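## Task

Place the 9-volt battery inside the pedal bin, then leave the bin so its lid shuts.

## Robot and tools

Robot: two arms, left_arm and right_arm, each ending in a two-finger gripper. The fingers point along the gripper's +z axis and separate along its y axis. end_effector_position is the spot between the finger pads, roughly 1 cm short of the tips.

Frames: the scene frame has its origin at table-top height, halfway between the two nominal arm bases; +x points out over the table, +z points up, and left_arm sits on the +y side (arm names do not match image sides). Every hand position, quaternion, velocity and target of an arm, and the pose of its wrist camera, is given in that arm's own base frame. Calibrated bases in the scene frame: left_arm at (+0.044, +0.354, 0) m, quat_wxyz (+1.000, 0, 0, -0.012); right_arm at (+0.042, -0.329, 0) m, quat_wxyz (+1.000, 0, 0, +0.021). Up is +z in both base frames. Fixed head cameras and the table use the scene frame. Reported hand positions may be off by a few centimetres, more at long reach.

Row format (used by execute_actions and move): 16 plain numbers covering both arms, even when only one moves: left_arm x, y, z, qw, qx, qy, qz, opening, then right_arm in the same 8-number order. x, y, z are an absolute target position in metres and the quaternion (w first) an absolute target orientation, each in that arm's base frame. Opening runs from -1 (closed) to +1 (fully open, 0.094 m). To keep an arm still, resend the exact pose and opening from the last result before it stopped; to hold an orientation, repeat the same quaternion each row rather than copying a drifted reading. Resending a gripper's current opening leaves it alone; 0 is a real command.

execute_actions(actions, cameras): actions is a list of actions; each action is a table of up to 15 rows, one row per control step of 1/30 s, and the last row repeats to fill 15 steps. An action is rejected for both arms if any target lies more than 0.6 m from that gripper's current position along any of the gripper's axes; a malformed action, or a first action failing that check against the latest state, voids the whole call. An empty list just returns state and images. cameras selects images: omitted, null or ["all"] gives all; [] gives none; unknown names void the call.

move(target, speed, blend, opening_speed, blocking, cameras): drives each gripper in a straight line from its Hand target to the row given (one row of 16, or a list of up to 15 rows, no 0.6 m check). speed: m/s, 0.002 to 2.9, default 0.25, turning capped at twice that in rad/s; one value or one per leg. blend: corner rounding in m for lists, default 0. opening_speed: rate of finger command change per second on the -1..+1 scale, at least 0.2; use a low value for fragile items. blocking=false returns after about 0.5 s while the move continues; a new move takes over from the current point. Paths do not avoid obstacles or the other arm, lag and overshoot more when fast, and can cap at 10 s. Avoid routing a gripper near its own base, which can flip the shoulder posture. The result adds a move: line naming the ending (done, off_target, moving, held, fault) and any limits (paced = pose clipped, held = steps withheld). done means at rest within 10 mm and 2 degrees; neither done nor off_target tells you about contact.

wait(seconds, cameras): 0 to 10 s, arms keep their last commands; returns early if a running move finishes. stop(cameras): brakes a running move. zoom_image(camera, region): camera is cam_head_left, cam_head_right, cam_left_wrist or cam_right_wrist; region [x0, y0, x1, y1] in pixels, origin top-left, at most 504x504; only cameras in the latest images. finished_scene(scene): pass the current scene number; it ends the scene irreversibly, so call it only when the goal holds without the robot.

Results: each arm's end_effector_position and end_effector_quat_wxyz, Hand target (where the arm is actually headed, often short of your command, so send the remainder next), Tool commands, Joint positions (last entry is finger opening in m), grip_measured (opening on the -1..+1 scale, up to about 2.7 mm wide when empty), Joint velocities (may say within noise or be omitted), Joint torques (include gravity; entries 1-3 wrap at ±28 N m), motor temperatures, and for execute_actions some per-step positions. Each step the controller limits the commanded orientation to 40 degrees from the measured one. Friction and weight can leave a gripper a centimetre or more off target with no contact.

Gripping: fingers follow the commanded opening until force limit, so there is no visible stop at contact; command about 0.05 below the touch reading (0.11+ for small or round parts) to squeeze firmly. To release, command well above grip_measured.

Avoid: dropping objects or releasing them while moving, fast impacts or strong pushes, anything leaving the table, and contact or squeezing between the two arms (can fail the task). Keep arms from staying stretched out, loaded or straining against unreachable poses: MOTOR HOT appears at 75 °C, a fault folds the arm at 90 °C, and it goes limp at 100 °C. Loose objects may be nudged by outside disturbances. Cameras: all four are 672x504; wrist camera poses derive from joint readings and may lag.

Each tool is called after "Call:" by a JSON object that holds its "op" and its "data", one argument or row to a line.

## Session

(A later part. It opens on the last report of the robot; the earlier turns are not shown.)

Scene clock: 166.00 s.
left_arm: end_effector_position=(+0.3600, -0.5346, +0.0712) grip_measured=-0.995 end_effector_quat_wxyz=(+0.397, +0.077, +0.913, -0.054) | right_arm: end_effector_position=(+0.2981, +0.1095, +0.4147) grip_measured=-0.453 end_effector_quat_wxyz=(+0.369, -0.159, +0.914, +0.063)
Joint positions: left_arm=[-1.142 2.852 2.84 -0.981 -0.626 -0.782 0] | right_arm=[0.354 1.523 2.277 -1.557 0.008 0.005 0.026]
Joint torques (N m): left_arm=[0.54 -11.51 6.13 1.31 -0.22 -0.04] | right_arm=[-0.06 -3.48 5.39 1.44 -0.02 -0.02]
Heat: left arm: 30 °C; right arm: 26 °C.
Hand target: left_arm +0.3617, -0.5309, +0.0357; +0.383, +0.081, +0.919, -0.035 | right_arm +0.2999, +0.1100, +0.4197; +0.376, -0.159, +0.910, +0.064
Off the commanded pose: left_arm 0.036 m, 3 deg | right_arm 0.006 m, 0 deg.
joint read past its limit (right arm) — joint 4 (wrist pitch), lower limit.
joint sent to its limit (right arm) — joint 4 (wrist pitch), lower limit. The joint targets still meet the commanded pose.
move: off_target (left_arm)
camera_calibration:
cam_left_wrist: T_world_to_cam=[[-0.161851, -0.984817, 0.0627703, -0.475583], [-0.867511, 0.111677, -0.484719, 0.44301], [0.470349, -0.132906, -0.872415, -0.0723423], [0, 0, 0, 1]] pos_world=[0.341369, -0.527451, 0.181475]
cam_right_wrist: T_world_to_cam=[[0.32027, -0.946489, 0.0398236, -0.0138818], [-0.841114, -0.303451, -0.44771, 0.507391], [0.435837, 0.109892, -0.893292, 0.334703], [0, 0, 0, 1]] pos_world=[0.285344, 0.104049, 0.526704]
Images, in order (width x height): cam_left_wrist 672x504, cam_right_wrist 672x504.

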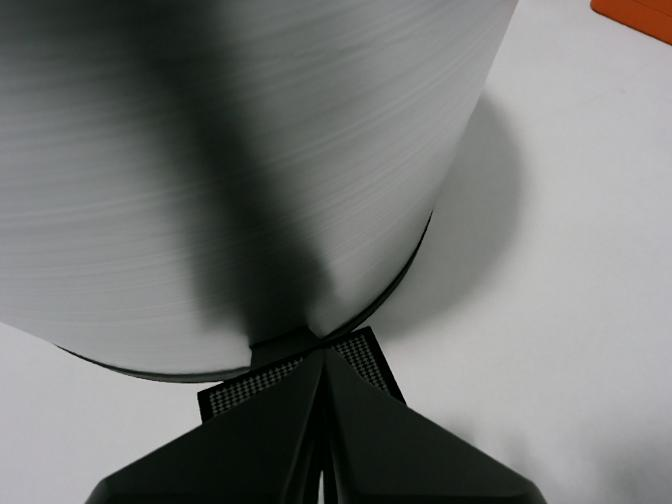

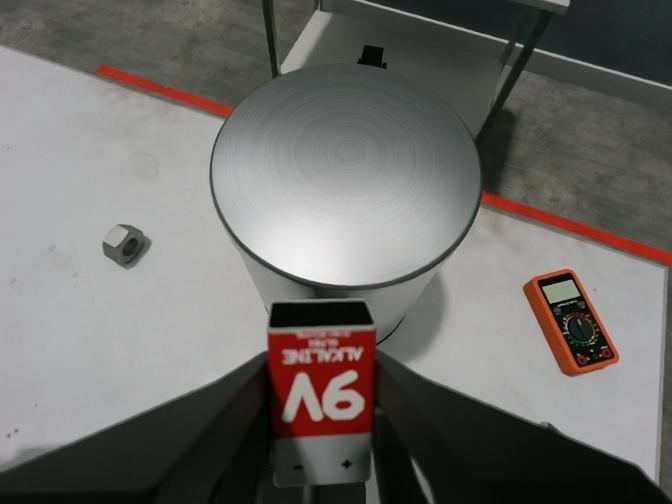

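Call:
{"op": "move", "data": {
  "target": [
    [0.353,-0.533,0.085,0.382,0.08,0.92,-0.033,-1,0.30,0.11,0.42,0.37,-0.16,0.913,0.063,-0.6],
    [0.342,-0.533,0.085,0.382,0.08,0.92,-0.033,-1,0.30,0.11,0.42,0.37,-0.16,0.913,0.063,-0.6],
    [0.342,-0.533,0.00,0.382,0.08,0.92,-0.033,-1,0.30,0.11,0.42,0.37,-0.16,0.913,0.063,-0.6]
  ],
  "speed": 0.08
}}

Scene clock: 175.70 s.
left_arm: end_effector_position=(+0.3543, -0.5352, +0.0391) grip_measured=-0.995 end_effector_quat_wxyz=(+0.429, +0.051, +0.901, -0.038) | right_arm: end_effector_position=(+0.2981, +0.1095, +0.4147) grip_measured=-0.453 end_effector_quat_wxyz=(+0.369, -0.159, +0.914, +0.063)
Joint positions: left_arm=[-1.174 2.805 2.584 -0.782 -0.729 -0.839 0] | right_arm=[0.354 1.523 2.277 -1.557 0.008 0.005 0.026]
Joint torques (N m): left_arm=[0.14 -14.78 3.18 0.99 0.49 -0.02] | right_arm=[-0.05 -3.48 5.39 1.44 -0.03 -0.01]
Heat: left arm: 31 °C; right arm: 26 °C.
Hand target: left_arm +0.3411, -0.5314, +0.0012; +0.381, +0.076, +0.921, -0.029 | right_arm +0.2999, +0.1100, +0.4197; +0.376, -0.159, +0.910, +0.064
Off the commanded pose: left_arm 0.041 m, 7 deg | right_arm 0.006 m, 0 deg.
elbow stopped short (left arm): the move would have taken joint 3 (elbow) straighter than the controller allows.
joint read past its limit (right arm) — joint 4 (wrist pitch), lower limit.
joint sent to its limit (right arm) — joint 4 (wrist pitch), lower limit. The joint targets still meet the commanded pose.
move: off_target (left_arm)
camera_calibration:
cam_left_wrist: T_world_to_cam=[[-0.104124, -0.993195, 0.0521625, -0.499494], [-0.838056, 0.0593756, -0.542344, 0.386302], [0.535557, -0.100186, -0.838535, -0.104646], [0, 0, 0, 1]] pos_world=[0.327777, -0.529516, 0.147814]
cam_right_wrist: T_world_to_cam=[[0.32027, -0.946489, 0.0398236, -0.0138818], [-0.841114, -0.303451, -0.44771, 0.507391], [0.435837, 0.109892, -0.893292, 0.334703], [0, 0, 0, 1]] pos_world=[0.285344, 0.104049, 0.526704]

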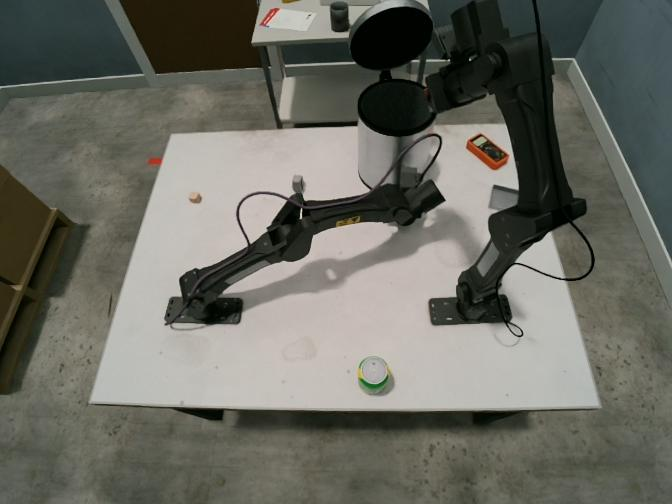

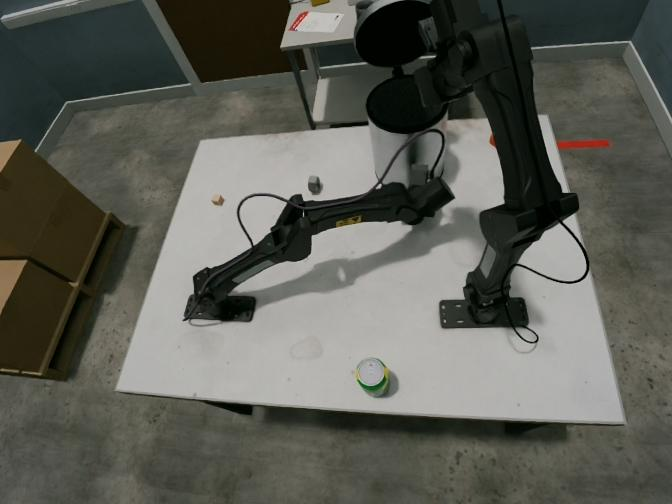

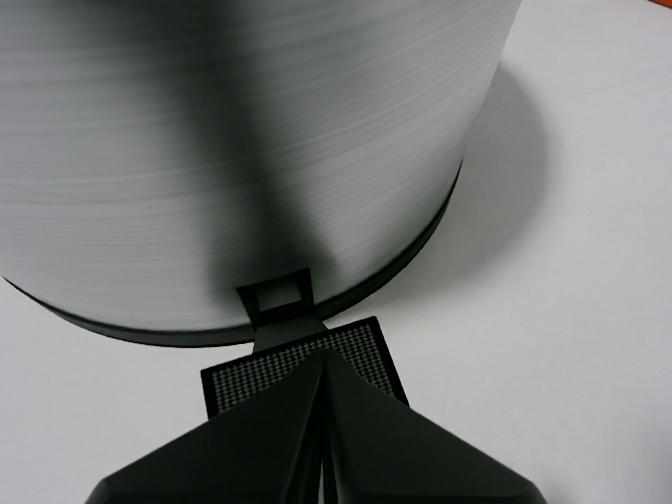

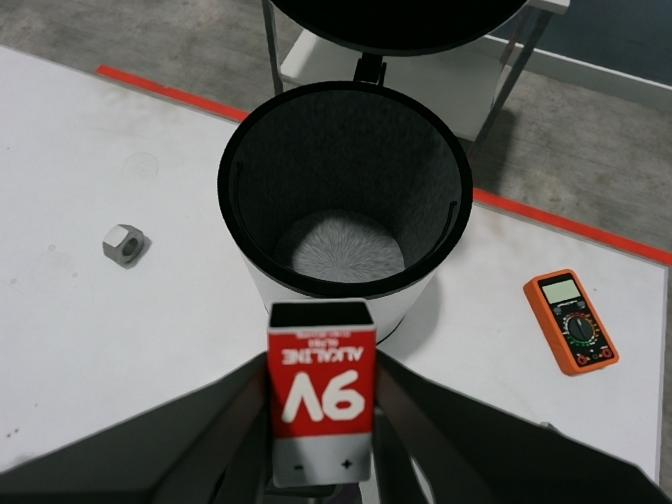

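Call:
{"op": "move", "data": {
  "target": [
    [0.342,-0.533,0.00,0.382,0.08,0.92,-0.033,-1,0.482,0.152,0.34,0.255,-0.168,0.951,0.045,-0.6],
    [0.342,-0.533,0.00,0.382,0.08,0.92,-0.033,-1,0.49,0.152,0.17,0.255,-0.168,0.951,0.045,-0.6]
  ],
  "speed": 0.2
}}

Scene clock: 187.50 s.
left_arm: end_effector_position=(+0.3543, -0.5351, +0.0392) grip_measured=-0.995 end_effector_quat_wxyz=(+0.431, +0.050, +0.900, -0.040) | right_arm: end_effector_position=(+0.4877, +0.1526, +0.1513) grip_measured=-0.453 end_effector_quat_wxyz=(+0.230, -0.168, +0.958, +0.039)
Joint positions: left_arm=[-1.174 2.792 2.555 -0.759 -0.73 -0.839 0] | right_arm=[0.294 2.074 1.925 -0.951 -0.021 -0.048 0.026]
Joint torques (N m): left_arm=[0.17 -14.76 3.18 1 0.49 0.02] | right_arm=[-0.38 -14.01 5.19 1.24 -0.12 -0.05]
Heat: left arm: 31 °C; right arm: 26 °C.
Hand target: left_arm +0.3410, -0.5313, +0.0012; +0.382, +0.077, +0.920, -0.031 | right_arm +0.4897, +0.1520, +0.1700; +0.255, -0.168, +0.951, +0.045
Off the commanded pose: left_arm 0.041 m, 7 deg | right_arm 0.019 m, 3 deg.
elbow stopped short (right arm): the move would have taken joint 3 (elbow) straighter than the controller allows.
move: off_target (left_arm, right_arm)
camera_calibration:
cam_left_wrist: T_world_to_cam=[[-0.104125, -0.992892, 0.0576577, -0.499474], [-0.836537, 0.0560775, -0.545033, 0.384111], [0.537925, -0.104984, -0.83643, -0.108121], [0, 0, 0, 1]] pos_world=[0.327477, -0.528815, 0.147717]
cam_right_wrist: T_world_to_cam=[[0.333143, -0.941866, 0.0436335, -0.0309314], [-0.927052, -0.335644, -0.167088, 0.566417], [0.17202, 0.0152138, -0.984976, 0.168969], [0, 0, 0, 1]] pos_world=[0.506337, 0.158411, 0.262422]

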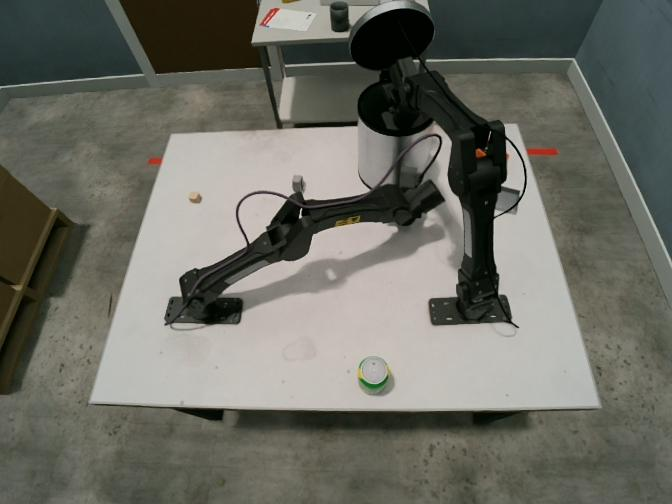

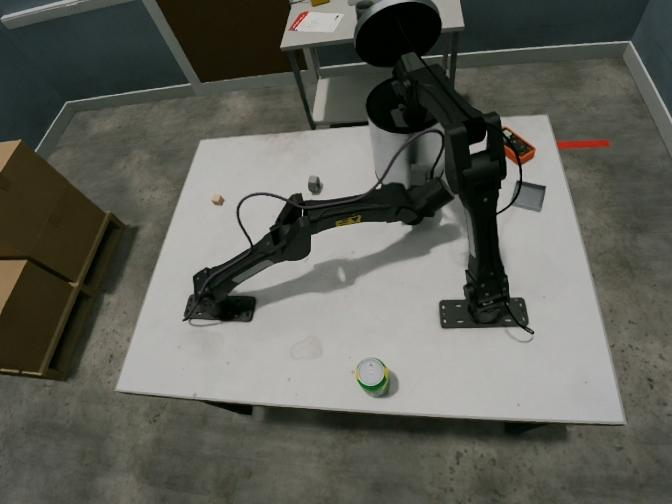

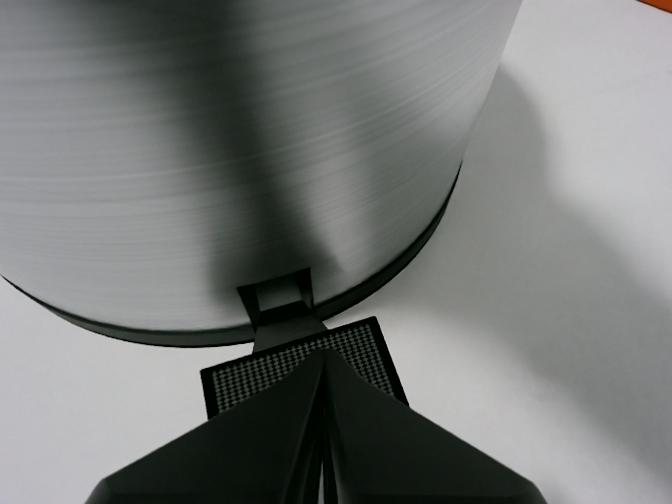

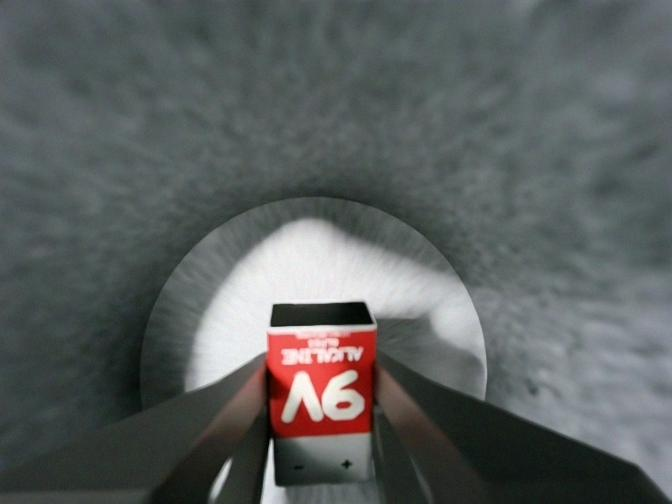

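Call:
{"op": "move", "data": {
  "target": [
    [0.342,-0.533,0.00,0.382,0.08,0.92,-0.033,-1,0.488,0.152,0.10,0.235,-0.168,0.956,0.04,-0.6],
    [0.342,-0.533,0.00,0.382,0.08,0.92,-0.033,-1,0.488,0.152,0.10,0.235,-0.168,0.956,0.04,-0.15]
  ],
  "speed": 0.12,
  "cameras": ["cam_right_wrist"]
}}

Scene clock: 197.60 s.
left_arm: end_effector_position=(+0.3542, -0.5352, +0.0390) grip_measured=-0.995 end_effector_quat_wxyz=(+0.430, +0.050, +0.900, -0.041) | right_arm: end_effector_position=(+0.4928, +0.1541, +0.1040) grip_measured=-0.152 end_effector_quat_wxyz=(+0.243, -0.168, +0.955, +0.040)
Joint positions: left_arm=[-1.174 2.791 2.553 -0.758 -0.729 -0.839 0] | right_arm=[0.294 2.074 1.724 -0.724 -0.021 -0.048 0.04]
Joint torques (N m): left_arm=[0.14 -14.74 3.28 0.98 0.49 0.02] | right_arm=[-0.13 -11.48 4.48 1.09 -0.05 -0.01]
Heat: left arm: 32 °C; right arm: 26 °C.
Hand target: left_arm +0.3410, -0.5313, +0.0011; +0.382, +0.078, +0.920, -0.031 | right_arm +0.4880, +0.1521, +0.1000; +0.235, -0.168, +0.956, +0.040
Off the commanded pose: left_arm 0.041 m, 7 deg | right_arm 0.007 m, 1 deg.
move: off_target (left_arm)
camera_calibration:
cam_right_wrist: T_world_to_cam=[[0.332038, -0.942199, 0.0448466, -0.0286062], [-0.922446, -0.334276, -0.193268, 0.563953], [0.197088, 0.0228036, -0.980121, 0.107396], [0, 0, 0, 1]] pos_world=[0.508549, 0.159114, 0.215538]
Images, in order (width x height): cam_right_wrist 672x504.

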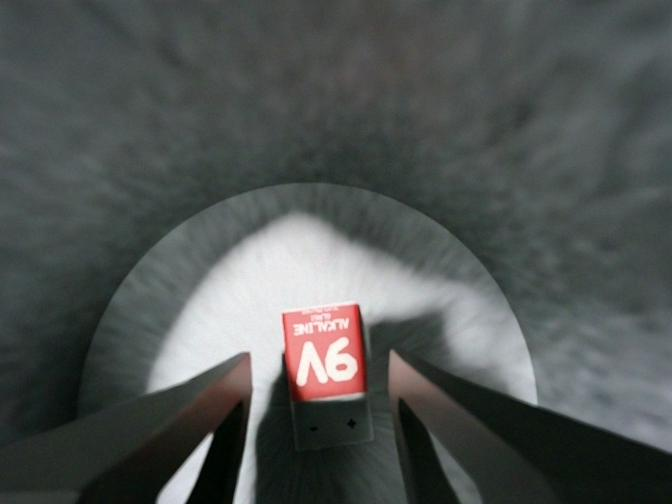

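Retract right up, then release the pedal.

Call:
{"op": "move", "data": {
  "target": [
    [0.342,-0.533,0.00,0.382,0.08,0.92,-0.033,-1,0.484,0.152,0.33,0.235,-0.168,0.956,0.04,-0.15],
    [0.342,-0.533,0.00,0.382,0.08,0.92,-0.033,-1,0.30,0.08,0.42,0.37,-0.16,0.913,0.063,-0.15],
    [0.335,-0.533,0.10,0.382,0.08,0.92,-0.033,-1,0.30,0.08,0.42,0.37,-0.16,0.913,0.063,-0.15],
    [0.27,-0.50,0.12,0.382,0.08,0.92,-0.033,-1,0.30,0.08,0.42,0.37,-0.16,0.913,0.063,-0.15]
  ],
  "speed": [0.2,0.25,0.06,0.15]
}}

Scene clock: 210.80 s.
left_arm: end_effector_position=(+0.2629, -0.5021, +0.0955) grip_measured=-0.995 end_effector_quat_wxyz=(+0.362, +0.092, +0.927, -0.019) | right_arm: end_effector_position=(+0.2980, +0.0793, +0.4234) grip_measured=-0.152 end_effector_quat_wxyz=(+0.385, -0.156, +0.908, +0.062)
Joint positions: left_arm=[-1.284 2.475 2.276 -1.001 -0.659 -0.958 0] | right_arm=[0.206 1.491 2.271 -1.554 -0.088 -0.097 0.04]
Joint torques (N m): left_arm=[0.51 -19.18 5 1.1 -0.57 0.06] | right_arm=[-0.32 -3.17 3.18 1.45 -0.16 -0.08]
Heat: left arm: 34 °C; right arm: 26 °C.
Hand target: left_arm +0.2698, -0.4997, +0.1196; +0.382, +0.080, +0.920, -0.032 | right_arm +0.3000, +0.0800, +0.4197; +0.379, -0.159, +0.910, +0.064
Off the commanded pose: left_arm 0.026 m, 3 deg | right_arm 0.004 m, 2 deg.
elbow stopped short (right arm): the move would have taken joint 3 (elbow) straighter than the controller allows.
elbow stopped short (left arm): the move would have taken joint 3 (elbow) straighter than the controller allows.
joint sent to its limit (right arm) — joint 4 (wrist pitch), lower limit. The joint targets still meet the commanded pose.
move: off_target (left_arm)
camera_calibration:
cam_left_wrist: T_world_to_cam=[[-0.160814, -0.986959, -0.00706098, -0.455433], [-0.898146, 0.149302, -0.413572, 0.386985], [0.409233, -0.0601665, -0.910444, 0.0551216], [0, 0, 0, 1]] pos_world=[0.251772, -0.503955, 0.207016]
cam_right_wrist: T_world_to_cam=[[0.311899, -0.949071, 0.0445404, -0.0420285], [-0.828051, -0.294517, -0.477066, 0.509888], [0.465887, 0.111915, -0.877738, 0.330063], [0, 0, 0, 1]] pos_world=[0.281549, 0.0733434, 0.534831]

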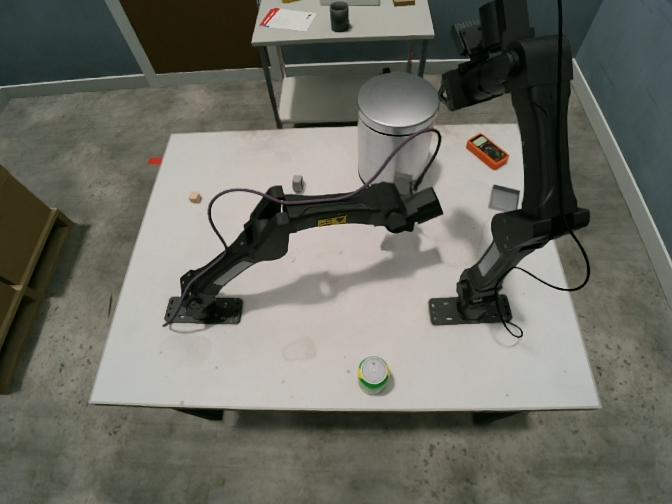

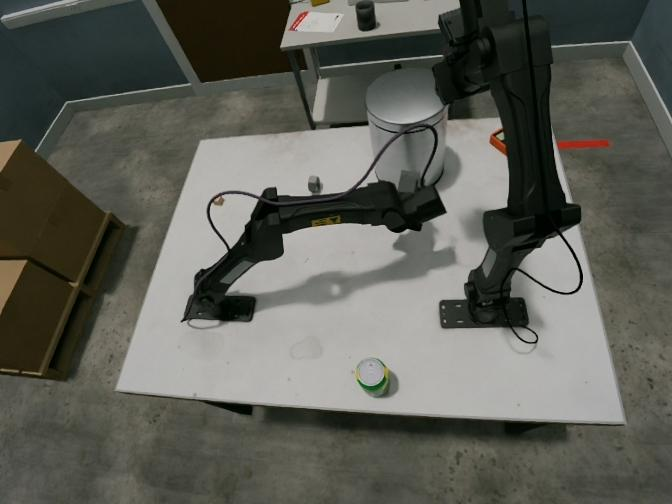

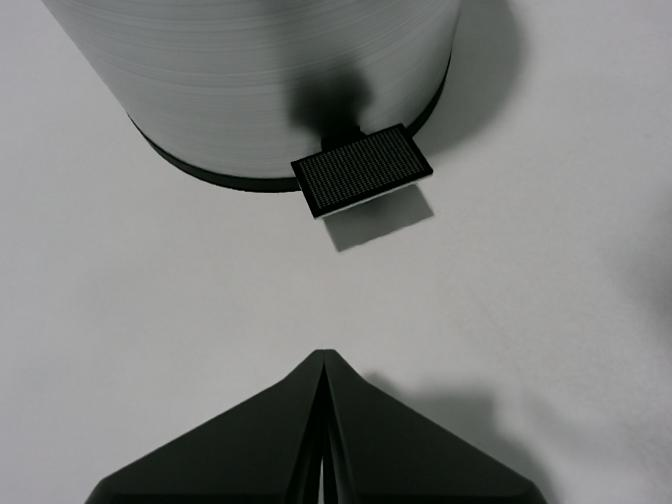

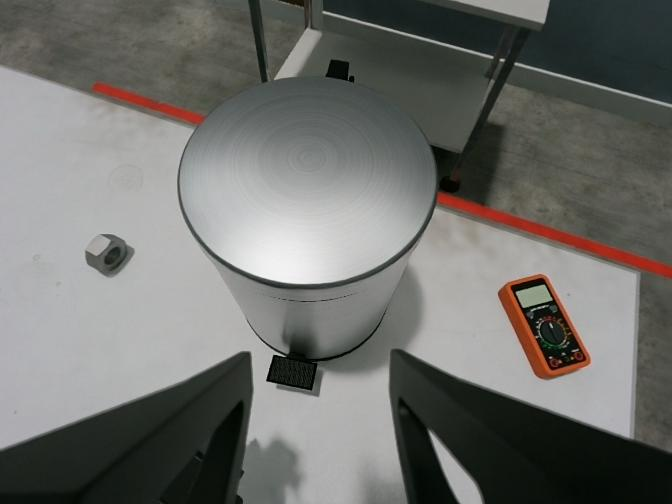

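Closed.

Call:
{"op": "finished_scene", "data": {
  "scene": 2
}}

The scene is finished: the task was done.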